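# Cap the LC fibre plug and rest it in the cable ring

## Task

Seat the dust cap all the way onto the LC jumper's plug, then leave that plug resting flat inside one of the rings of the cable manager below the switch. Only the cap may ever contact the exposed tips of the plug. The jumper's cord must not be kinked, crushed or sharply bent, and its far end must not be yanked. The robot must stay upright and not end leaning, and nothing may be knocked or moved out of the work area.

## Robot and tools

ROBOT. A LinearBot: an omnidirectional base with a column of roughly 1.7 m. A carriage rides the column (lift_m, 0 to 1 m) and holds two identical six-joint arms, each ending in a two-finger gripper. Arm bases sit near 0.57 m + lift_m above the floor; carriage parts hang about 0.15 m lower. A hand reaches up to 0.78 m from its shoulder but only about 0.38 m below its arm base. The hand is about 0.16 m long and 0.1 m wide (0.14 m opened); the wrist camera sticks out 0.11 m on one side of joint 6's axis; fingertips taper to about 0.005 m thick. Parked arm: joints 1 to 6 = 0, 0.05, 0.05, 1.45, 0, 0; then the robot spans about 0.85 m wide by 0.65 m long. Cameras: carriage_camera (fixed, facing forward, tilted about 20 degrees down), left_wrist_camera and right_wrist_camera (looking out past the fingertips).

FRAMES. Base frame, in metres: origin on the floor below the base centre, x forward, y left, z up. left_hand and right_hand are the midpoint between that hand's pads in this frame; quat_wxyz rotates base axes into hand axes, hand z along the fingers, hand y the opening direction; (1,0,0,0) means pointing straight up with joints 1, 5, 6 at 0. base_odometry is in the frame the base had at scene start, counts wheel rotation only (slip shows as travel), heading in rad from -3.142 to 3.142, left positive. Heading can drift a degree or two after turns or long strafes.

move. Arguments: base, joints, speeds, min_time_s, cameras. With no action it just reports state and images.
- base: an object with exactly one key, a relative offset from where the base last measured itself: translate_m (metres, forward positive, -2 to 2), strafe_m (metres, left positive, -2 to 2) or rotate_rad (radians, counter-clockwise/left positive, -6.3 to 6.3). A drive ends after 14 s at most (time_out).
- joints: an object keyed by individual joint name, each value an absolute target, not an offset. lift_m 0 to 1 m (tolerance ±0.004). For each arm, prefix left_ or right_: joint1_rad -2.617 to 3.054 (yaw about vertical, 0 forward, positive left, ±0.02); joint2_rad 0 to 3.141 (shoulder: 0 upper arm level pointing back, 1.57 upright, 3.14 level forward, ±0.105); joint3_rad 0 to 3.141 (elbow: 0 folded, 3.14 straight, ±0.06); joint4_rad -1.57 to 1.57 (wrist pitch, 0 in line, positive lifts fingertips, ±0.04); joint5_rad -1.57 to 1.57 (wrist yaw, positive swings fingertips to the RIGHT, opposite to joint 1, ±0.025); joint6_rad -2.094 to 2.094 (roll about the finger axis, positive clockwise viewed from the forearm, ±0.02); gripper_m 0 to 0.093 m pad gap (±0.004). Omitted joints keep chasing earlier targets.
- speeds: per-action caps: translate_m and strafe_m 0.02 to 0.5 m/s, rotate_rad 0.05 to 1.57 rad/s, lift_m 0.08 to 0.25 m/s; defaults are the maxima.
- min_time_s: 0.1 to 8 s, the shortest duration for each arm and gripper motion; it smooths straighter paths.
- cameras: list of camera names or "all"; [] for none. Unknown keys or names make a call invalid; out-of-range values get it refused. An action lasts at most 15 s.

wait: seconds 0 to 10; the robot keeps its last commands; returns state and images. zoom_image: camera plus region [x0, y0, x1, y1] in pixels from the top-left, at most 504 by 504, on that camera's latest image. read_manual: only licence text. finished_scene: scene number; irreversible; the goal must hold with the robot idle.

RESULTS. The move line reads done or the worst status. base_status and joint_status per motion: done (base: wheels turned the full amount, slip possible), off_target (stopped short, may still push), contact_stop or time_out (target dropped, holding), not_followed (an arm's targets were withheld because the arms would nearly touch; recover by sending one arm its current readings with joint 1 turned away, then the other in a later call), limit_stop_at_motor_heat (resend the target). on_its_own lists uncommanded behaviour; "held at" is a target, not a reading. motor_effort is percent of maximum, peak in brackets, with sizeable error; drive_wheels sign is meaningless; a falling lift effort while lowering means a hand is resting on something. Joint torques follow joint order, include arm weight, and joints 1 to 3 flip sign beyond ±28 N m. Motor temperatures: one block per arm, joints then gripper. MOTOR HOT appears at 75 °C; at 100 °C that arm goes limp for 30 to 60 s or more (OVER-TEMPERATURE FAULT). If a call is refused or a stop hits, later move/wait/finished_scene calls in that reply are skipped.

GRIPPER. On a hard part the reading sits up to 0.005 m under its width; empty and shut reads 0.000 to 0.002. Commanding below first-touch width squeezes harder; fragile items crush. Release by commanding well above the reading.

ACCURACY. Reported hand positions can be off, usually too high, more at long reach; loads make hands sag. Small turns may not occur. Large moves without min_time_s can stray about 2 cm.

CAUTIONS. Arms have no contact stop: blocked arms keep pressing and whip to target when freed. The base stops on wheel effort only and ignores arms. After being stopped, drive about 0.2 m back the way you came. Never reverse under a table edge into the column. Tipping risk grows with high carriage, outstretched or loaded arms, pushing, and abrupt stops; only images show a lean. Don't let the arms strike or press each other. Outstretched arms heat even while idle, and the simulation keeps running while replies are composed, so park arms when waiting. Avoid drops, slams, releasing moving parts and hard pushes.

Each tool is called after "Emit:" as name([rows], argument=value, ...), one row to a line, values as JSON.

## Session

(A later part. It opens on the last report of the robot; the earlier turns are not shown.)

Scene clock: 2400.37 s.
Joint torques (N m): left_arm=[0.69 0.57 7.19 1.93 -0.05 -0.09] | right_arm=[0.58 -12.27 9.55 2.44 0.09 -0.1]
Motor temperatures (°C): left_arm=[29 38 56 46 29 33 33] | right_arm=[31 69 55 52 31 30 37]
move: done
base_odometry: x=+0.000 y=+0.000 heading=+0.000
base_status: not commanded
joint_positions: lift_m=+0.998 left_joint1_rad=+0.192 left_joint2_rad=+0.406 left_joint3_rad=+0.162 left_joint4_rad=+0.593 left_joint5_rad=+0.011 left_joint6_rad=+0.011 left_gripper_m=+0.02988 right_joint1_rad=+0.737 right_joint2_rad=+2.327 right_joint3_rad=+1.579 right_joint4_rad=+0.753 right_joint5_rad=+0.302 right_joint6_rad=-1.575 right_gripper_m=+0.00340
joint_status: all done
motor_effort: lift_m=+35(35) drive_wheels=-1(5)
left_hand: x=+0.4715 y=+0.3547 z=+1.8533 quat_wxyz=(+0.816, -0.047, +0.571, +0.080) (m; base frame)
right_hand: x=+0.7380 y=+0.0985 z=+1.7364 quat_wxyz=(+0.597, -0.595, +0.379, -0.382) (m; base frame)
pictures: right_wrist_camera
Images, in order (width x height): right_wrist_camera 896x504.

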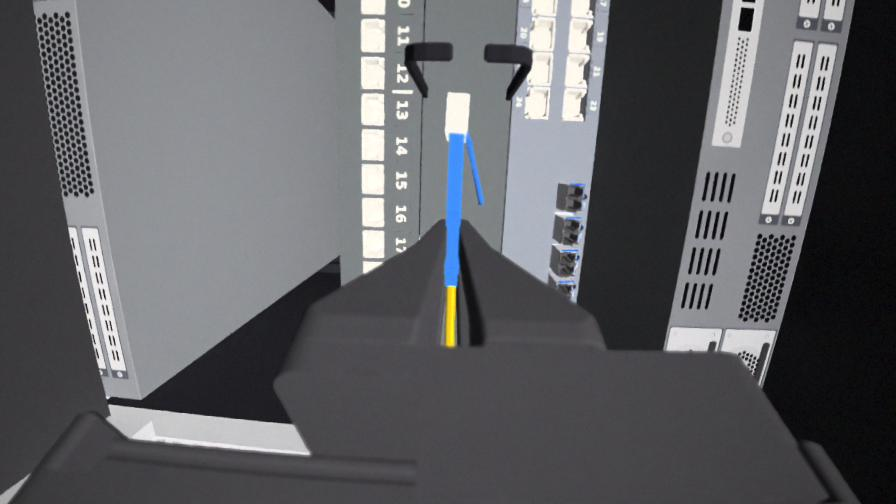

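Emit:
move(joints={"right_joint1_rad": 0.764, "right_joint2_rad": 2.391, "right_joint3_rad": 1.677, "right_joint4_rad": 0.699, "right_joint5_rad": 0.419}, min_time_s=1.5, cameras=["right_wrist_camera"])

Emit:
move(joints={"right_joint1_rad": 0.781, "right_joint2_rad": 2.442, "right_joint3_rad": 1.772, "right_joint4_rad": 0.655, "right_joint5_rad": 0.505}, min_time_s=1.5, cameras=["right_wrist_camera"])

Emit:
zoom_image(camera="right_wrist_camera", region=[360, 0, 560, 300])

Scene clock: 2421.93 s.
Joint torques (N m): left_arm=[0.7 0.53 7.23 1.93 -0.05 -0.09] | right_arm=[0.59 -12.62 9.63 2.4 0.1 -0.1]
Motor temperatures (°C): left_arm=[29 38 56 46 29 33 33] | right_arm=[31 67 57 52 31 30 37]
move: done
base_odometry: x=+0.000 y=+0.000 heading=+0.000
base_status: not commanded
joint_positions: lift_m=+0.998 left_joint1_rad=+0.192 left_joint2_rad=+0.406 left_joint3_rad=+0.162 left_joint4_rad=+0.593 left_joint5_rad=+0.011 left_joint6_rad=+0.011 left_gripper_m=+0.02988 right_joint1_rad=+0.758 right_joint2_rad=+2.366 right_joint3_rad=+1.652 right_joint4_rad=+0.715 right_joint5_rad=+0.409 right_joint6_rad=-1.575 right_gripper_m=+0.00340
joint_status: all done
motor_effort: lift_m=+35(35) drive_wheels=+2(5)
left_hand: x=+0.4715 y=+0.3547 z=+1.8533 quat_wxyz=(+0.816, -0.047, +0.571, +0.080) (m; base frame)
right_hand: x=+0.7451 y=+0.1001 z=+1.7352 quat_wxyz=(+0.578, -0.580, +0.405, -0.407) (m; base frame)
pictures: right_wrist_camera
Images, in order (width x height): right_wrist_camera 896x504.

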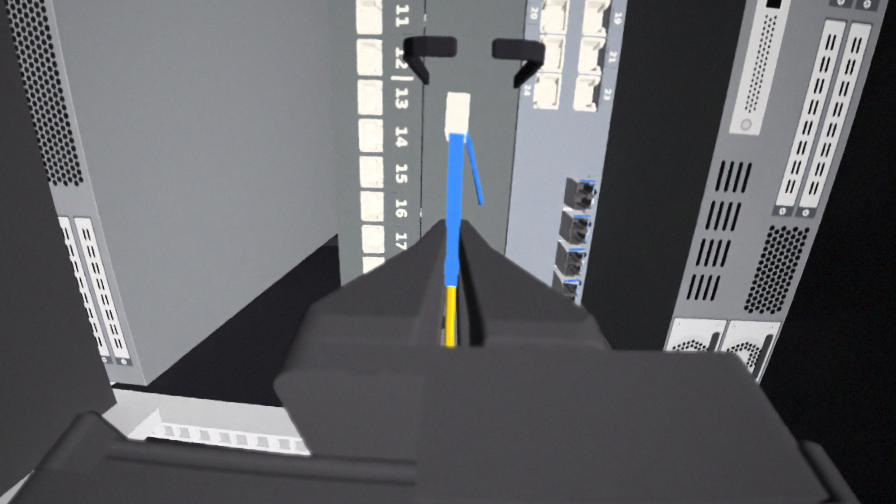

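Scene clock: 2423.73 s.
Joint torques (N m): left_arm=[0.7 0.58 7.21 1.93 -0.04 -0.09] | right_arm=[0.61 -13 9.78 2.42 0.11 -0.09]
Motor temperatures (°C): left_arm=[29 38 56 46 29 33 33] | right_arm=[31 67 57 52 31 30 37]
move: done
base_odometry: x=+0.000 y=+0.000 heading=+0.000
base_status: not commanded
joint_positions: lift_m=+0.998 left_joint1_rad=+0.192 left_joint2_rad=+0.406 left_joint3_rad=+0.162 left_joint4_rad=+0.593 left_joint5_rad=+0.011 left_joint6_rad=+0.011 left_gripper_m=+0.02988 right_joint1_rad=+0.774 right_joint2_rad=+2.417 right_joint3_rad=+1.746 right_joint4_rad=+0.671 right_joint5_rad=+0.495 right_joint6_rad=-1.575 right_gripper_m=+0.00340
joint_status: all done
motor_effort: lift_m=+35(35) drive_wheels=+1(5)
left_hand: x=+0.4715 y=+0.3547 z=+1.8533 quat_wxyz=(+0.816, -0.047, +0.571, +0.080) (m; base frame)
right_hand: x=+0.7528 y=+0.1046 z=+1.7356 quat_wxyz=(+0.564, -0.565, +0.424, -0.427) (m; base frame)
pictures: right_wrist_camera
Images, in order (width x height): right_wrist_camera 896x504.

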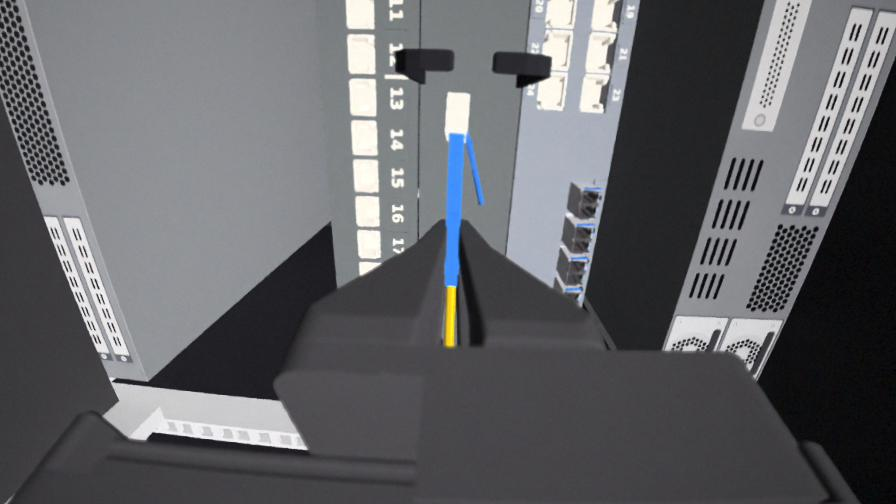

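Scaled by 1.680 from the camera's 896x504 image, which has a finer 1280x720 frame.

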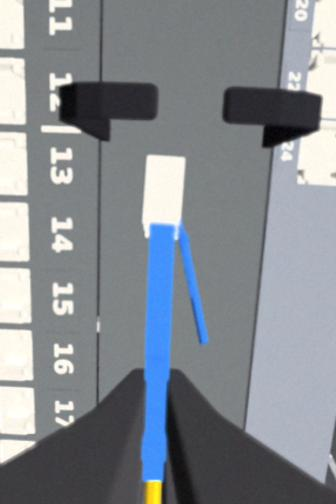

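Emit:
move(joints={"right_joint1_rad": 0.764, "right_joint2_rad": 2.464, "right_joint3_rad": 1.812, "right_joint4_rad": 0.636, "right_joint5_rad": 0.462}, min_time_s=1.2, cameras=[])

Emit:
move(joints={"right_joint1_rad": 0.751, "right_joint2_rad": 2.476, "right_joint3_rad": 1.836, "right_joint4_rad": 0.625, "right_joint5_rad": 0.397}, min_time_s=1.2, cameras=["right_wrist_camera"])

Emit:
zoom_image(camera="right_wrist_camera", region=[360, 0, 560, 300])

Scene clock: 2435.17 s.
Joint torques (N m): left_arm=[0.7 0.58 7.23 1.93 -0.06 -0.08] | right_arm=[-0.59 -13.15 9.89 2.41 -0.11 -0.09]
Motor temperatures (°C): left_arm=[29 38 56 46 29 33 33] | right_arm=[31 67 59 52 31 30 37]
move: done
base_odometry: x=+0.000 y=+0.000 heading=+0.000
base_status: not commanded
joint_positions: lift_m=+0.998 left_joint1_rad=+0.192 left_joint2_rad=+0.406 left_joint3_rad=+0.162 left_joint4_rad=+0.593 left_joint5_rad=+0.011 left_joint6_rad=+0.011 left_gripper_m=+0.02988 right_joint1_rad=+0.769 right_joint2_rad=+2.438 right_joint3_rad=+1.786 right_joint4_rad=+0.652 right_joint5_rad=+0.473 right_joint6_rad=-1.575 right_gripper_m=+0.00340
joint_status: all done
motor_effort: lift_m=+35(35) drive_wheels=+2(4)
left_hand: x=+0.4715 y=+0.3547 z=+1.8533 quat_wxyz=(+0.816, -0.047, +0.571, +0.080) (m; base frame)
right_hand: x=+0.7578 y=+0.1096 z=+1.7350 quat_wxyz=(+0.567, -0.570, +0.420, -0.422) (m; base frame)
pictures: none
No camera images: "cameras" was empty.

Scene clock: 2436.67 s.
Joint torques (N m): left_arm=[0.69 0.59 7.2 1.93 -0.05 -0.09] | right_arm=[-0.59 -13.26 9.96 2.43 -0.11 -0.09]
Motor temperatures (°C): left_arm=[29 37 56 46 29 33 33] | right_arm=[31 67 59 52 31 30 37]
move: done
base_odometry: x=+0.000 y=+0.000 heading=+0.000
base_status: not commanded
joint_positions: lift_m=+0.998 left_joint1_rad=+0.192 left_joint2_rad=+0.406 left_joint3_rad=+0.162 left_joint4_rad=+0.593 left_joint5_rad=+0.011 left_joint6_rad=+0.011 left_gripper_m=+0.02988 right_joint1_rad=+0.757 right_joint2_rad=+2.450 right_joint3_rad=+1.810 right_joint4_rad=+0.641 right_joint5_rad=+0.408 right_joint6_rad=-1.575 right_gripper_m=+0.00340
joint_status: all done
motor_effort: lift_m=+35(35) drive_wheels=-2(5)
left_hand: x=+0.4715 y=+0.3547 z=+1.8533 quat_wxyz=(+0.816, -0.047, +0.571, +0.080) (m; base frame)
right_hand: x=+0.7619 y=+0.1155 z=+1.7356 quat_wxyz=(+0.578, -0.580, +0.404, -0.407) (m; base frame)
pictures: right_wrist_camera
Images, in order (width x height): right_wrist_camera 896x504.

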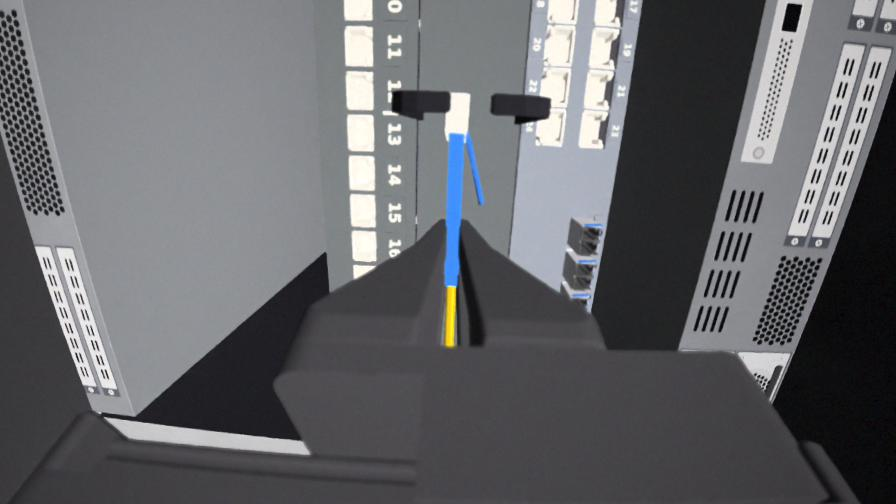

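Scaled by 1.680 from the camera's 896x504 image, which has a finer 1280x720 frame.

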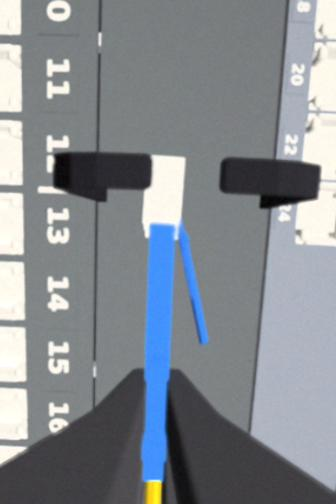

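Emit:
move(joints={"right_joint1_rad": 0.738, "right_joint2_rad": 2.476, "right_joint3_rad": 1.836, "right_joint4_rad": 0.625, "right_joint5_rad": 0.297}, min_time_s=1.5, cameras=["right_wrist_camera"])

Emit:
zoom_image(camera="right_wrist_camera", region=[360, 0, 560, 300])

Scene clock: 2445.17 s.
Joint torques (N m): left_arm=[0.7 0.57 7.24 1.92 -0.04 -0.09] | right_arm=[-0.59 -13.3 9.92 2.47 -0.1 -0.09]
Motor temperatures (°C): left_arm=[29 37 56 46 29 33 33] | right_arm=[31 67 58 52 31 30 37]
move: done
base_odometry: x=+0.000 y=+0.000 heading=+0.000
base_status: not commanded
joint_positions: lift_m=+0.998 left_joint1_rad=+0.192 left_joint2_rad=+0.406 left_joint3_rad=+0.162 left_joint4_rad=+0.593 left_joint5_rad=+0.011 left_joint6_rad=+0.011 left_gripper_m=+0.02988 right_joint1_rad=+0.743 right_joint2_rad=+2.450 right_joint3_rad=+1.811 right_joint4_rad=+0.639 right_joint5_rad=+0.308 right_joint6_rad=-1.575 right_gripper_m=+0.00340
joint_status: all done
motor_effort: lift_m=+35(35) drive_wheels=+1(6)
left_hand: x=+0.4715 y=+0.3547 z=+1.8533 quat_wxyz=(+0.816, -0.047, +0.571, +0.080) (m; base frame)
right_hand: x=+0.7611 y=+0.1241 z=+1.7357 quat_wxyz=(+0.595, -0.597, +0.379, -0.381) (m; base frame)
pictures: right_wrist_camera
Images, in order (width x height): right_wrist_camera 896x504.

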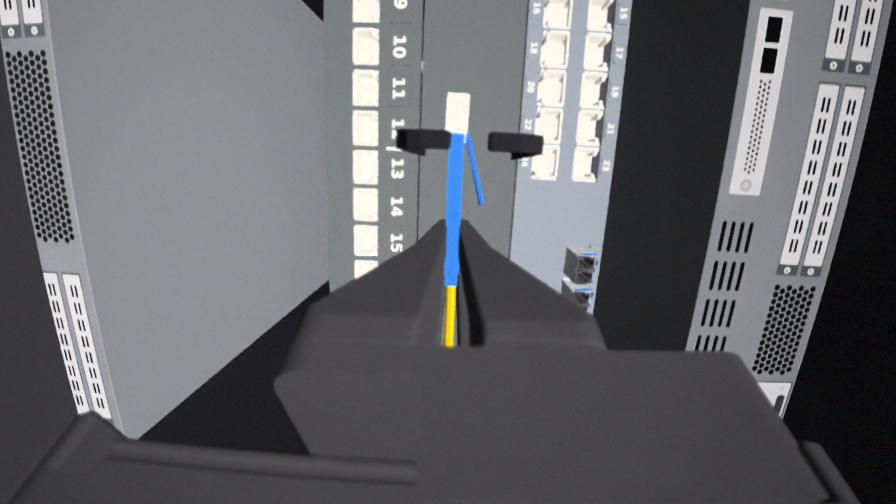

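Scaled by 1.680 from the camera's 896x504 image, which has a finer 1280x720 frame.

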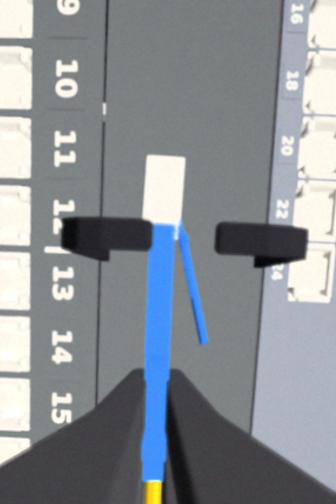

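Emit:
move(joints={"right_joint1_rad": 0.736, "right_joint2_rad": 2.488, "right_joint3_rad": 1.858, "right_joint4_rad": 0.615, "right_joint5_rad": 0.242}, min_time_s=1.5, cameras=["right_wrist_camera", "carriage_camera"])

Emit:
zoom_image(camera="right_wrist_camera", region=[360, 0, 560, 300])

Emit:
zoom_image(camera="carriage_camera", region=[280, 200, 540, 340])

Scene clock: 2454.40 s.
Joint torques (N m): left_arm=[0.7 0.57 7.23 1.93 -0.05 -0.09] | right_arm=[-0.79 -13.35 9.99 2.45 -0.1 -0.1]
Motor temperatures (°C): left_arm=[29 37 56 46 29 33 33] | right_arm=[31 68 58 52 31 30 37]
move: done
base_odometry: x=+0.000 y=+0.000 heading=+0.000
base_status: not commanded
joint_positions: lift_m=+0.998 left_joint1_rad=+0.192 left_joint2_rad=+0.406 left_joint3_rad=+0.162 left_joint4_rad=+0.593 left_joint5_rad=+0.011 left_joint6_rad=+0.011 left_gripper_m=+0.02988 right_joint1_rad=+0.743 right_joint2_rad=+2.462 right_joint3_rad=+1.832 right_joint4_rad=+0.631 right_joint5_rad=+0.253 right_joint6_rad=-1.575 right_gripper_m=+0.00340
joint_status: all done
motor_effort: lift_m=+35(35) drive_wheels=-1(4)
left_hand: x=+0.4715 y=+0.3547 z=+1.8533 quat_wxyz=(+0.816, -0.047, +0.571, +0.080) (m; base frame)
right_hand: x=+0.7589 y=+0.1346 z=+1.7356 quat_wxyz=(+0.606, -0.607, +0.362, -0.365) (m; base frame)
pictures: carriage_camera, right_wrist_camera
Images, in order (width x height): carriage_camera 896x504, right_wrist_camera 896x504.

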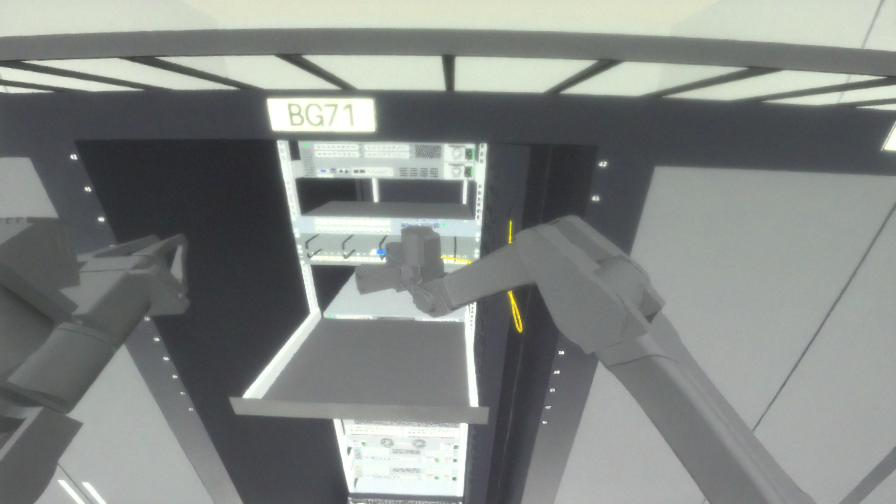

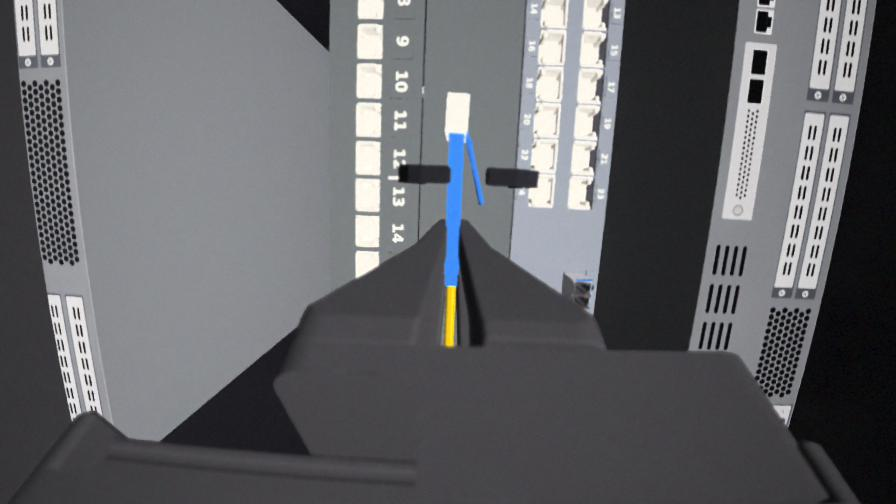

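Scaled by 1.680 from the camera's 896x504 image, which has a finer 1280x720 frame.

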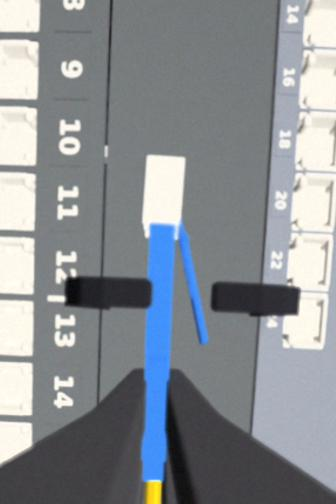

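Scaled by 1.938 from the camera's 896x504 image, which has a finer 1280x720 frame.

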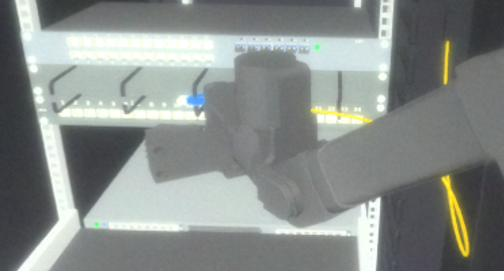

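Emit:
move(joints={"lift_m": 0.991}, speeds={"lift_m": 0.08}, cameras=["right_wrist_camera"])

Emit:
zoom_image(camera="right_wrist_camera", region=[380, 80, 560, 300])

Scene clock: 2490.57 s.
Joint torques (N m): left_arm=[0.69 0.55 7.38 1.92 -0.04 -0.09] | right_arm=[-0.87 -14.08 9.39 2.54 -0.1 -0.1]
Motor temperatures (°C): left_arm=[29 37 56 46 29 33 33] | right_arm=[31 66 59 53 31 30 37]
move: done
base_odometry: x=+0.000 y=+0.000 heading=+0.000
base_status: not commanded
joint_positions: lift_m=+0.991 left_joint1_rad=+0.192 left_joint2_rad=+0.406 left_joint3_rad=+0.161 left_joint4_rad=+0.594 left_joint5_rad=+0.011 left_joint6_rad=+0.011 left_gripper_m=+0.02988 right_joint1_rad=+0.743 right_joint2_rad=+2.469 right_joint3_rad=+1.839 right_joint4_rad=+0.624 right_joint5_rad=+0.251 right_joint6_rad=-1.575 right_gripper_m=+0.00340
joint_status: all done
motor_effort: lift_m=+34(36) drive_wheels=+3(4)
left_hand: x=+0.4715 y=+0.3548 z=+1.8456 quat_wxyz=(+0.815, -0.047, +0.572, +0.080) (m; base frame)
right_hand: x=+0.7596 y=+0.1356 z=+1.7257 quat_wxyz=(+0.604, -0.610, +0.362, -0.364) (m; base frame)
pictures: right_wrist_camera
Images, in order (width x height): right_wrist_camera 896x504.

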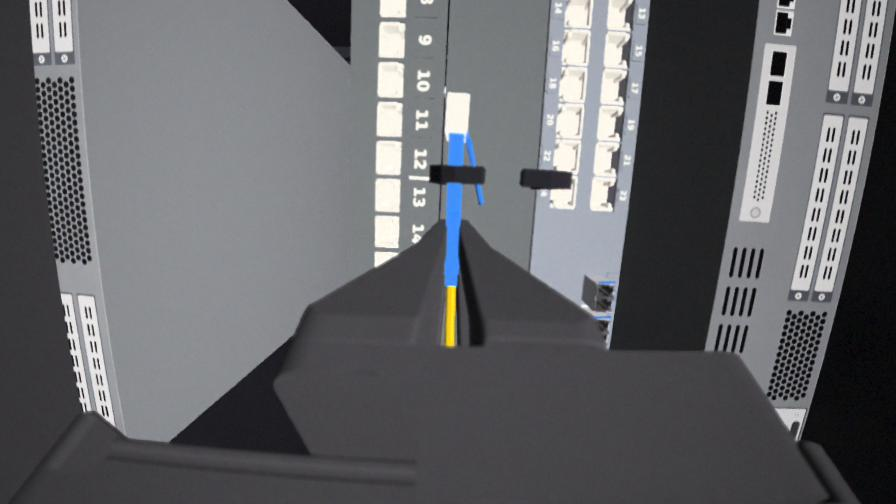

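Scaled by 2.291 from the camera's 896x504 image, which has a finer 1280x720 frame.

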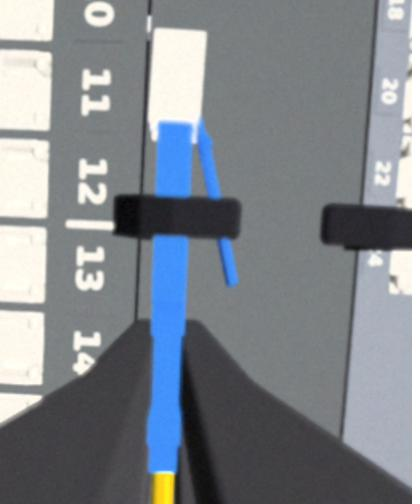

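Emit:
move(joints={"lift_m": 0.989}, speeds={"lift_m": 0.08}, cameras=["right_wrist_camera"])

Emit:
zoom_image(camera="right_wrist_camera", region=[420, 80, 500, 300])

Scene clock: 2498.00 s.
Joint torques (N m): left_arm=[0.7 0.61 7.35 1.91 -0.04 -0.09] | right_arm=[-0.79 -14.24 9.31 2.55 -0.09 -0.1]
Motor temperatures (°C): left_arm=[29 37 56 47 29 33 33] | right_arm=[31 66 59 53 31 30 37]
move: done
base_odometry: x=+0.000 y=+0.000 heading=+0.000
base_status: not commanded
joint_positions: lift_m=+0.989 left_joint1_rad=+0.192 left_joint2_rad=+0.406 left_joint3_rad=+0.161 left_joint4_rad=+0.595 left_joint5_rad=+0.011 left_joint6_rad=+0.011 left_gripper_m=+0.02988 right_joint1_rad=+0.743 right_joint2_rad=+2.470 right_joint3_rad=+1.839 right_joint4_rad=+0.623 right_joint5_rad=+0.251 right_joint6_rad=-1.575 right_gripper_m=+0.00340
joint_status: all done
motor_effort: lift_m=+33(34) drive_wheels=-3(4)
left_hand: x=+0.4715 y=+0.3548 z=+1.8439 quat_wxyz=(+0.815, -0.047, +0.571, +0.080) (m; base frame)
right_hand: x=+0.7597 y=+0.1358 z=+1.7229 quat_wxyz=(+0.603, -0.610, +0.363, -0.363) (m; base frame)
pictures: right_wrist_camera
Images, in order (width x height): right_wrist_camera 896x504.

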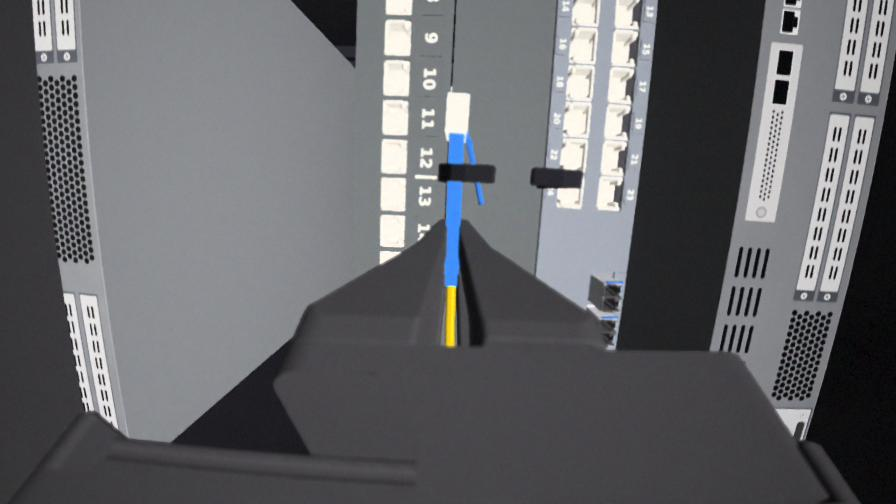

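Scaled by 2.291 from the camera's 896x504 image, which has a finer 1280x720 frame.

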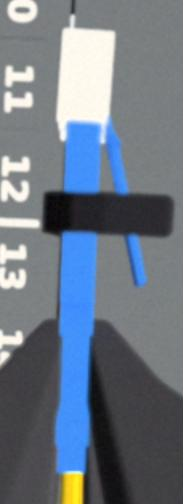

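Emit:
move(joints={"lift_m": 0.987}, speeds={"lift_m": 0.08}, cameras=["right_wrist_camera"])

Emit:
zoom_image(camera="right_wrist_camera", region=[420, 80, 500, 300])

Scene clock: 2507.93 s.
Joint torques (N m): left_arm=[0.68 0.59 7.41 1.91 -0.04 -0.09] | right_arm=[-0.83 -14.19 9.28 2.47 -0.1 -0.1]
Motor temperatures (°C): left_arm=[29 37 56 47 29 33 33] | right_arm=[31 69 59 52 31 30 37]
move: done
base_odometry: x=+0.000 y=+0.000 heading=+0.000
base_status: not commanded
joint_positions: lift_m=+0.987 left_joint1_rad=+0.192 left_joint2_rad=+0.405 left_joint3_rad=+0.161 left_joint4_rad=+0.595 left_joint5_rad=+0.011 left_joint6_rad=+0.011 left_gripper_m=+0.02988 right_joint1_rad=+0.743 right_joint2_rad=+2.470 right_joint3_rad=+1.840 right_joint4_rad=+0.629 right_joint5_rad=+0.251 right_joint6_rad=-1.575 right_gripper_m=+0.00340
joint_status: all done
motor_effort: lift_m=+33(35) drive_wheels=+1(3)
left_hand: x=+0.4714 y=+0.3548 z=+1.8420 quat_wxyz=(+0.816, -0.047, +0.571, +0.080) (m; base frame)
right_hand: x=+0.7597 y=+0.1358 z=+1.7225 quat_wxyz=(+0.606, -0.608, +0.362, -0.364) (m; base frame)
pictures: right_wrist_camera
Images, in order (width x height): right_wrist_camera 896x504.

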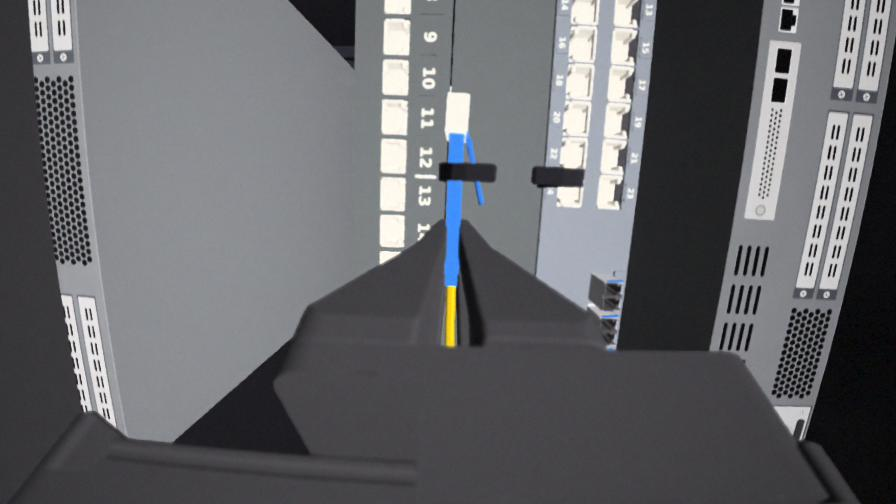

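Scaled by 2.291 from the camera's 896x504 image, which has a finer 1280x720 frame.

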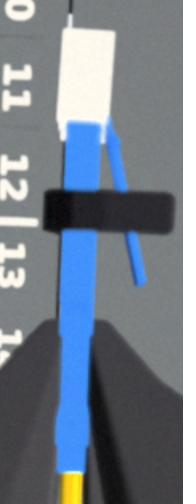

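Emit:
move(joints={"lift_m": 0.991}, speeds={"lift_m": 0.08}, cameras=[])

Emit:
move(joints={"right_joint1_rad": 0.7275}, min_time_s=1.0, cameras=[])

Emit:
move(joints={"lift_m": 0.987}, speeds={"lift_m": 0.08}, cameras=["right_wrist_camera"])

Emit:
zoom_image(camera="right_wrist_camera", region=[420, 80, 500, 300])

Scene clock: 2528.23 s.
Joint torques (N m): left_arm=[0.7 0.61 7.32 1.88 -0.04 -0.09] | right_arm=[-0.62 -14.35 9.09 2.51 -0.09 -0.09]
Motor temperatures (°C): left_arm=[29 37 56 47 29 33 33] | right_arm=[31 71 59 53 31 30 37]
move: done
base_odometry: x=+0.000 y=+0.000 heading=+0.000
base_status: not commanded
joint_positions: lift_m=+0.991 left_joint1_rad=+0.192 left_joint2_rad=+0.405 left_joint3_rad=+0.161 left_joint4_rad=+0.597 left_joint5_rad=+0.011 left_joint6_rad=+0.011 left_gripper_m=+0.02988 right_joint1_rad=+0.742 right_joint2_rad=+2.471 right_joint3_rad=+1.842 right_joint4_rad=+0.627 right_joint5_rad=+0.251 right_joint6_rad=-1.575 right_gripper_m=+0.00340
joint_status: all done
motor_effort: lift_m=+36(42) drive_wheels=-2(3)
left_hand: x=+0.4712 y=+0.3548 z=+1.8463 quat_wxyz=(+0.816, -0.047, +0.570, +0.080) (m; base frame)
right_hand: x=+0.7606 y=+0.1352 z=+1.7259 quat_wxyz=(+0.605, -0.608, +0.362, -0.364) (m; base frame)
pictures: none
No camera images: "cameras" was empty.

Scene clock: 2529.50 s.
Joint torques (N m): left_arm=[0.7 0.59 7.38 1.88 -0.05 -0.09] | right_arm=[-0.59 -14.32 9.09 2.51 -0.1 -0.09]
Motor temperatures (°C): left_arm=[29 37 56 47 29 33 33] | right_arm=[31 72 60 53 31 30 37]
move: done
base_odometry: x=+0.000 y=+0.000 heading=+0.000
base_status: not commanded
joint_positions: lift_m=+0.991 left_joint1_rad=+0.192 left_joint2_rad=+0.405 left_joint3_rad=+0.161 left_joint4_rad=+0.597 left_joint5_rad=+0.011 left_joint6_rad=+0.011 left_gripper_m=+0.02988 right_joint1_rad=+0.733 right_joint2_rad=+2.471 right_joint3_rad=+1.842 right_joint4_rad=+0.627 right_joint5_rad=+0.251 right_joint6_rad=-1.575 right_gripper_m=+0.00340
joint_status: all done
motor_effort: lift_m=+36(36) drive_wheels=+1(4)
left_hand: x=+0.4712 y=+0.3548 z=+1.8463 quat_wxyz=(+0.816, -0.047, +0.570, +0.080) (m; base frame)
right_hand: x=+0.7645 y=+0.1304 z=+1.7259 quat_wxyz=(+0.603, -0.607, +0.365, -0.367) (m; base frame)
pictures: none
No camera images: "cameras" was empty.

Scene clock: 2529.93 s.
Joint torques (N m): left_arm=[0.72 0.65 7.46 1.91 -0.05 -0.08] | right_arm=[-0.62 -14.45 8.99 2.46 -0.09 -0.09]
Motor temperatures (°C): left_arm=[29 37 56 47 29 33 33] | right_arm=[31 71 60 53 31 30 37]
move: done
base_odometry: x=+0.000 y=+0.000 heading=+0.000
base_status: not commanded
joint_positions: lift_m=+0.987 left_joint1_rad=+0.192 left_joint2_rad=+0.405 left_joint3_rad=+0.159 left_joint4_rad=+0.595 left_joint5_rad=+0.011 left_joint6_rad=+0.011 left_gripper_m=+0.02988 right_joint1_rad=+0.733 right_joint2_rad=+2.473 right_joint3_rad=+1.843 right_joint4_rad=+0.631 right_joint5_rad=+0.251 right_joint6_rad=-1.575 right_gripper_m=+0.00340
joint_status: all done
motor_effort: lift_m=+34(36) drive_wheels=+0(5)
left_hand: x=+0.4713 y=+0.3548 z=+1.8416 quat_wxyz=(+0.816, -0.047, +0.571, +0.080) (m; base frame)
right_hand: x=+0.7646 y=+0.1305 z=+1.7225 quat_wxyz=(+0.605, -0.606, +0.365, -0.367) (m; base frame)
pictures: right_wrist_camera
Images, in order (width x height): right_wrist_camera 896x504.

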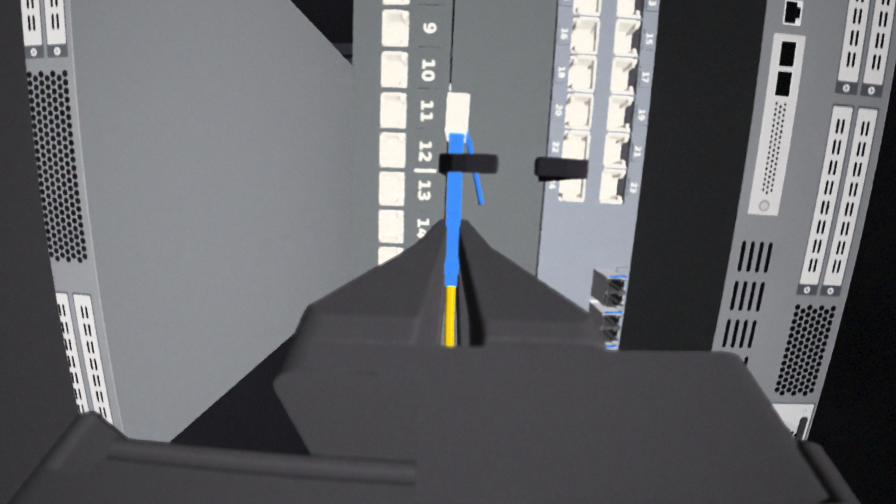

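Scaled by 2.291 from the camera's 896x504 image, which has a finer 1280x720 frame.

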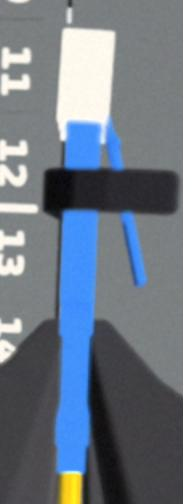

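Emit:
move(joints={"right_gripper_m": 0.009}, min_time_s=2.0, cameras=["right_wrist_camera"])

Emit:
zoom_image(camera="right_wrist_camera", region=[420, 80, 500, 300])

Scene clock: 2537.10 s.
Joint torques (N m): left_arm=[0.72 0.65 7.45 1.9 -0.04 -0.09] | right_arm=[-0.59 -14.49 8.99 2.45 -0.1 -0.1]
Motor temperatures (°C): left_arm=[29 37 57 47 29 33 33] | right_arm=[31 71 60 53 31 30 36]
move: done
base_odometry: x=+0.000 y=+0.000 heading=+0.000
base_status: not commanded
joint_positions: lift_m=+0.987 left_joint1_rad=+0.192 left_joint2_rad=+0.405 left_joint3_rad=+0.159 left_joint4_rad=+0.595 left_joint5_rad=+0.011 left_joint6_rad=+0.011 left_gripper_m=+0.02988 right_joint1_rad=+0.733 right_joint2_rad=+2.473 right_joint3_rad=+1.843 right_joint4_rad=+0.631 right_joint5_rad=+0.251 right_joint6_rad=-1.575 right_gripper_m=+0.00888
joint_status: all done
motor_effort: lift_m=+34(34) drive_wheels=-1(4)
left_hand: x=+0.4713 y=+0.3548 z=+1.8416 quat_wxyz=(+0.816, -0.047, +0.571, +0.080) (m; base frame)
right_hand: x=+0.7646 y=+0.1305 z=+1.7224 quat_wxyz=(+0.604, -0.606, +0.365, -0.367) (m; base frame)
pictures: right_wrist_camera
Images, in order (width x height): right_wrist_camera 896x504.

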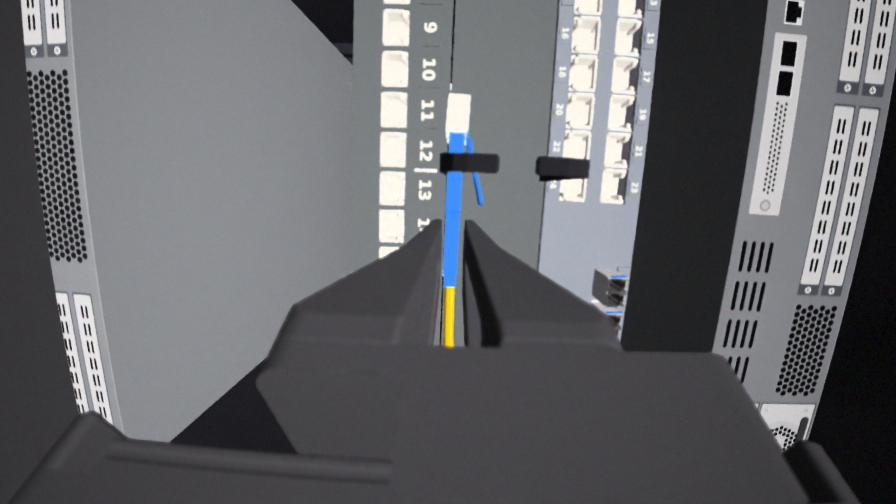

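Scaled by 2.291 from the camera's 896x504 image, which has a finer 1280x720 frame.

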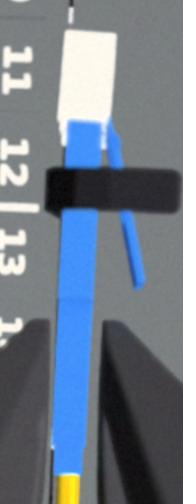

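Emit:
move(joints={"right_gripper_m": 0.03}, min_time_s=2.0, cameras=["right_wrist_camera"])

Scene clock: 2565.60 s.
Joint torques (N m): left_arm=[0.7 0.65 7.47 1.91 -0.03 -0.09] | right_arm=[-0.59 -14.49 8.96 2.46 -0.1 -0.1]
Motor temperatures (°C): left_arm=[29 36 58 47 29 33 33] | right_arm=[31 70 60 54 31 30 35]
move: done
base_odometry: x=+0.000 y=+0.000 heading=+0.000
base_status: not commanded
joint_positions: lift_m=+0.987 left_joint1_rad=+0.192 left_joint2_rad=+0.405 left_joint3_rad=+0.159 left_joint4_rad=+0.595 left_joint5_rad=+0.011 left_joint6_rad=+0.011 left_gripper_m=+0.02988 right_joint1_rad=+0.733 right_joint2_rad=+2.473 right_joint3_rad=+1.843 right_joint4_rad=+0.631 right_joint5_rad=+0.251 right_joint6_rad=-1.575 right_gripper_m=+0.02986
joint_status: all done
motor_effort: lift_m=+34(34) drive_wheels=+3(4)
left_hand: x=+0.4713 y=+0.3548 z=+1.8416 quat_wxyz=(+0.816, -0.047, +0.571, +0.080) (m; base frame)
right_hand: x=+0.7646 y=+0.1305 z=+1.7224 quat_wxyz=(+0.604, -0.606, +0.365, -0.367) (m; base frame)
pictures: right_wrist_camera
Images, in order (width x height): right_wrist_camera 896x504.

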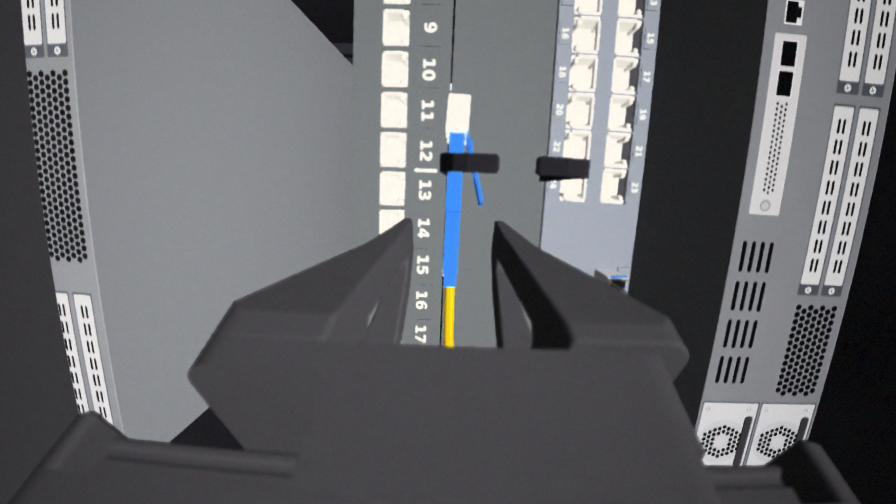

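Emit:
move(joints={"right_gripper_m": 0.04, "right_joint1_rad": 0.737, "right_joint2_rad": 2.447, "right_joint3_rad": 1.832, "right_joint4_rad": 0.631, "right_joint5_rad": 0.258, "right_joint6_rad": -1.582}, min_time_s=1.0, cameras=[])

Emit:
move(joints={"right_joint1_rad": 0.768, "right_joint2_rad": 2.232, "right_joint3_rad": 1.447, "right_joint4_rad": 0.805, "right_joint5_rad": 0.283, "right_joint6_rad": -1.582}, min_time_s=3.0, cameras=["right_wrist_camera"])

Scene clock: 2599.33 s.
Joint torques (N m): left_arm=[0.69 0.65 7.46 1.91 -0.05 -0.09] | right_arm=[0.34 -18.28 6.74 2.64 0.08 -0.09]
Motor temperatures (°C): left_arm=[29 36 58 47 29 33 32] | right_arm=[31 70 59 54 31 30 35]
move: done
base_odometry: x=+0.000 y=+0.000 heading=+0.000
base_status: not commanded
joint_positions: lift_m=+0.987 left_joint1_rad=+0.192 left_joint2_rad=+0.405 left_joint3_rad=+0.159 left_joint4_rad=+0.595 left_joint5_rad=+0.011 left_joint6_rad=+0.011 left_gripper_m=+0.02988 right_joint1_rad=+0.733 right_joint2_rad=+2.473 right_joint3_rad=+1.843 right_joint4_rad=+0.631 right_joint5_rad=+0.251 right_joint6_rad=-1.575 right_gripper_m=+0.03986
joint_status: all done
motor_effort: lift_m=+34(34) drive_wheels=+2(4)
left_hand: x=+0.4713 y=+0.3548 z=+1.8416 quat_wxyz=(+0.816, -0.047, +0.571, +0.080) (m; base frame)
right_hand: x=+0.7646 y=+0.1305 z=+1.7226 quat_wxyz=(+0.605, -0.605, +0.365, -0.367) (m; base frame)
pictures: none
No camera images: "cameras" was empty.

Scene clock: 2602.63 s.
Joint torques (N m): left_arm=[0.68 0.69 7.47 1.9 -0.05 -0.09] | right_arm=[0.58 -17.24 5.91 2.66 0.09 -0.09]
Motor temperatures (°C): left_arm=[29 36 58 47 29 33 32] | right_arm=[31 71 59 54 31 30 35]
move: done
base_odometry: x=+0.000 y=+0.000 heading=+0.000
base_status: not commanded
joint_positions: lift_m=+0.987 left_joint1_rad=+0.192 left_joint2_rad=+0.405 left_joint3_rad=+0.159 left_joint4_rad=+0.595 left_joint5_rad=+0.011 left_joint6_rad=+0.011 left_gripper_m=+0.02988 right_joint1_rad=+0.762 right_joint2_rad=+2.267 right_joint3_rad=+1.462 right_joint4_rad=+0.804 right_joint5_rad=+0.273 right_joint6_rad=-1.575 right_gripper_m=+0.03986
joint_status: all done
motor_effort: lift_m=+34(34) drive_wheels=-1(6)
left_hand: x=+0.4713 y=+0.3548 z=+1.8416 quat_wxyz=(+0.816, -0.047, +0.571, +0.080) (m; base frame)
right_hand: x=+0.7117 y=+0.1025 z=+1.7217 quat_wxyz=(+0.605, -0.607, +0.363, -0.365) (m; base frame)
pictures: right_wrist_camera
Images, in order (width x height): right_wrist_camera 896x504.

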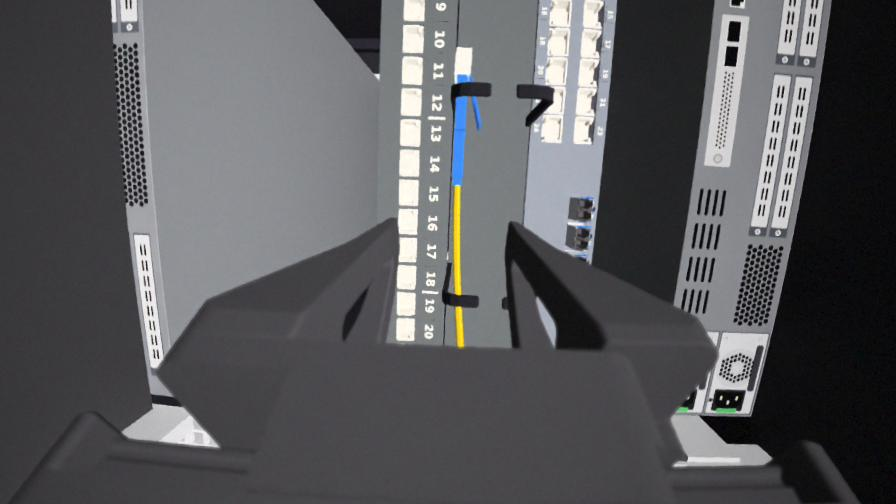

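Emit:
move(joints={"right_joint1_rad": 0.842, "right_joint2_rad": 1.938, "right_joint3_rad": 0.945, "right_joint4_rad": 1.01, "right_joint5_rad": 0.358, "right_joint6_rad": -1.582}, min_time_s=2.5, cameras=["right_wrist_camera", "carriage_camera"])

Emit:
zoom_image(camera="right_wrist_camera", region=[390, 0, 590, 200])

Emit:
zoom_image(camera="carriage_camera", region=[280, 200, 540, 340])

Scene clock: 2614.33 s.
Joint torques (N m): left_arm=[0.7 0.68 7.47 1.91 -0.05 -0.09] | right_arm=[0.57 -13.22 5.23 2.64 0.11 -0.09]
Motor temperatures (°C): left_arm=[29 36 58 48 29 33 32] | right_arm=[31 73 58 54 31 30 34]
move: done
base_odometry: x=+0.000 y=+0.000 heading=+0.000
base_status: not commanded
joint_positions: lift_m=+0.987 left_joint1_rad=+0.192 left_joint2_rad=+0.405 left_joint3_rad=+0.159 left_joint4_rad=+0.595 left_joint5_rad=+0.011 left_joint6_rad=+0.011 left_gripper_m=+0.02988 right_joint1_rad=+0.836 right_joint2_rad=+1.966 right_joint3_rad=+0.959 right_joint4_rad=+1.009 right_joint5_rad=+0.348 right_joint6_rad=-1.575 right_gripper_m=+0.03986
joint_status: all done
motor_effort: lift_m=+34(34) drive_wheels=-2(5)
left_hand: x=+0.4713 y=+0.3548 z=+1.8416 quat_wxyz=(+0.816, -0.047, +0.571, +0.080) (m; base frame)
right_hand: x=+0.6200 y=+0.0534 z=+1.7236 quat_wxyz=(+0.606, -0.606, +0.363, -0.366) (m; base frame)
pictures: carriage_camera, right_wrist_camera
Images, in order (width x height): carriage_camera 896x504, right_wrist_camera 896x504.

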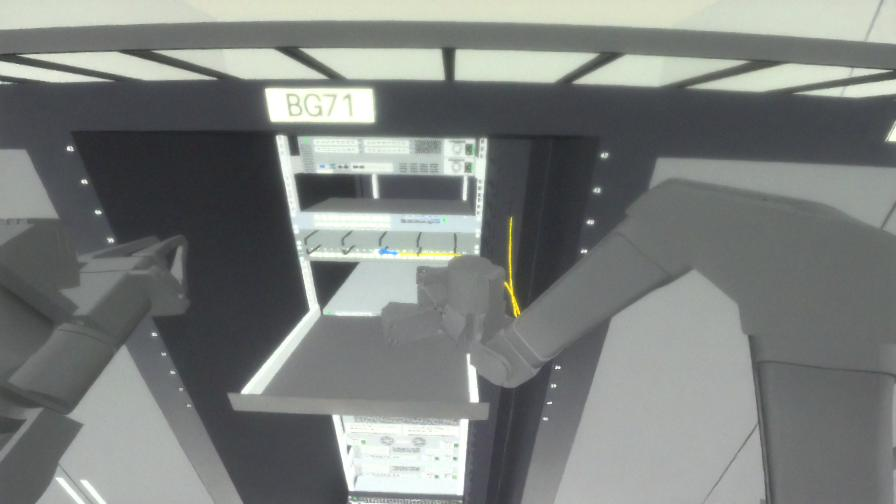

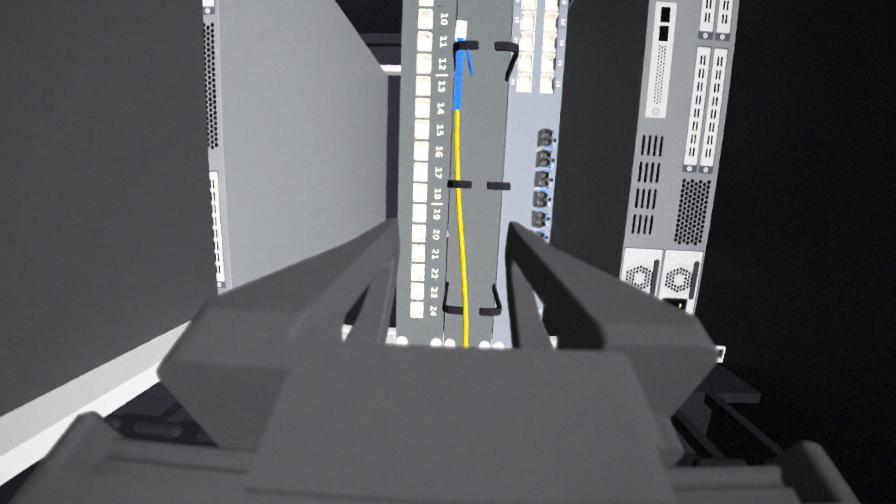

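Scaled by 2.520 from the camera's 896x504 image, which has a finer 1280x720 frame.

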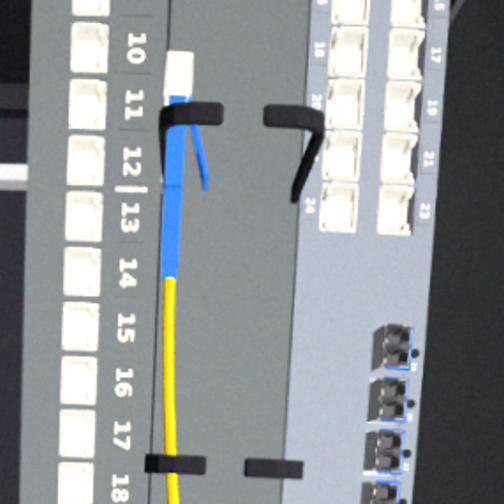

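Scaled by 1.938 from the camera's 896x504 image, which has a finer 1280x720 frame.

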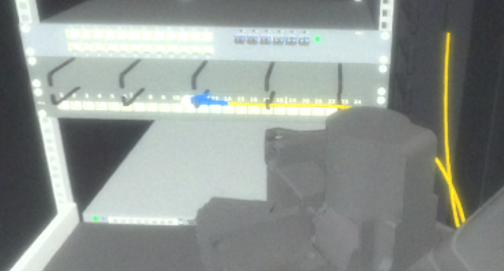

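Emit:
move(joints={"right_joint1_rad": 0.6, "right_joint2_rad": 1.0, "right_joint3_rad": 0.42, "right_joint4_rad": 0.75, "right_joint5_rad": 0.2, "right_joint6_rad": -1.575}, min_time_s=2.0, cameras=[])

Emit:
move(joints={"right_joint1_rad": -0.2, "right_joint2_rad": 0.4, "right_joint3_rad": 0.15, "right_joint4_rad": 0.6, "right_joint5_rad": 0.0, "right_joint6_rad": 0.0}, min_time_s=2.0, cameras=["carriage_camera"])

Emit:
zoom_image(camera="carriage_camera", region=[290, 200, 550, 340])

Emit:
zoom_image(camera="carriage_camera", region=[360, 235, 440, 275])

Scene clock: 2646.87 s.
Joint torques (N m): left_arm=[0.7 0.66 7.49 1.9 -0.05 -0.09] | right_arm=[-0.66 -3.69 6.39 2.31 -0.12 -0.01]
Motor temperatures (°C): left_arm=[29 36 58 48 29 33 32] | right_arm=[31 73 55 54 31 30 34]
move: done
base_odometry: x=+0.000 y=+0.000 heading=+0.000
base_status: not commanded
joint_positions: lift_m=+0.987 left_joint1_rad=+0.192 left_joint2_rad=+0.405 left_joint3_rad=+0.159 left_joint4_rad=+0.595 left_joint5_rad=+0.011 left_joint6_rad=+0.011 left_gripper_m=+0.02988 right_joint1_rad=+0.606 right_joint2_rad=+1.011 right_joint3_rad=+0.436 right_joint4_rad=+0.768 right_joint5_rad=+0.210 right_joint6_rad=-1.575 right_gripper_m=+0.03986
joint_status: all done
motor_effort: lift_m=+34(34) drive_wheels=+2(6)
left_hand: x=+0.4713 y=+0.3548 z=+1.8416 quat_wxyz=(+0.816, -0.047, +0.571, +0.080) (m; base frame)
right_hand: x=+0.5279 y=-0.1338 z=+1.8418 quat_wxyz=(+0.648, -0.523, +0.364, -0.416) (m; base frame)
pictures: none
No camera images: "cameras" was empty.

Scene clock: 2649.30 s.
Joint torques (N m): left_arm=[0.69 0.65 7.49 1.9 -0.04 -0.09] | right_arm=[-0.65 0.38 6.5 2.09 -0.09 0.01]
Motor temperatures (°C): left_arm=[29 36 58 48 29 33 32] | right_arm=[31 71 55 54 31 30 34]
move: done
base_odometry: x=+0.000 y=+0.000 heading=+0.000
base_status: not commanded
joint_positions: lift_m=+0.987 left_joint1_rad=+0.192 left_joint2_rad=+0.405 left_joint3_rad=+0.159 left_joint4_rad=+0.595 left_joint5_rad=+0.011 left_joint6_rad=+0.011 left_gripper_m=+0.02988 right_joint1_rad=-0.194 right_joint2_rad=+0.407 right_joint3_rad=+0.165 right_joint4_rad=+0.616 right_joint5_rad=+0.010 right_joint6_rad=-0.012 right_gripper_m=+0.03990
joint_status: all done
motor_effort: lift_m=+34(34) drive_wheels=+2(5)
left_hand: x=+0.4713 y=+0.3548 z=+1.8416 quat_wxyz=(+0.816, -0.047, +0.571, +0.080) (m; base frame)
right_hand: x=+0.4687 y=-0.3585 z=+1.8486 quat_wxyz=(+0.822, +0.055, +0.560, -0.088) (m; base frame)
pictures: carriage_camera
Images, in order (width x height): carriage_camera 896x504.

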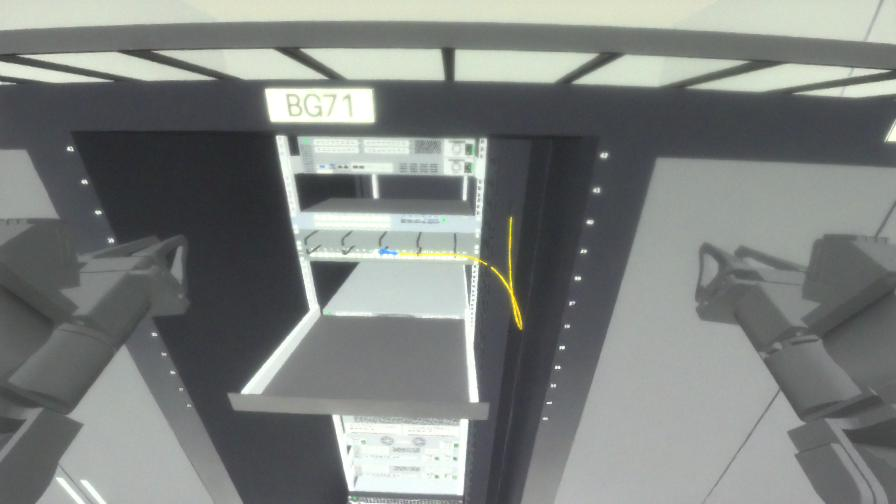

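Scaled by 1.938 from the camera's 896x504 image, which has a finer 1280x720 frame.

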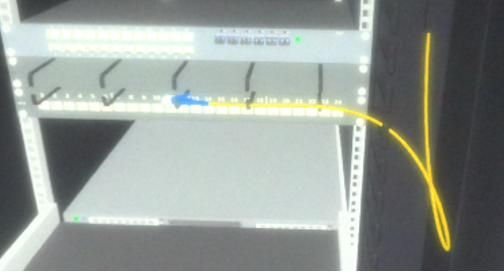

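Scaled by 6.300 from the camera's 896x504 image, which has a finer 1280x720 frame.

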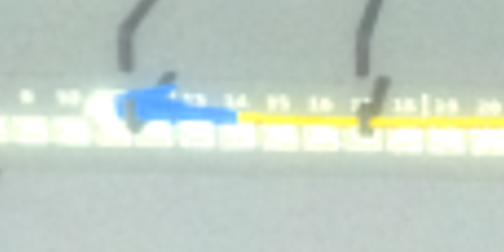

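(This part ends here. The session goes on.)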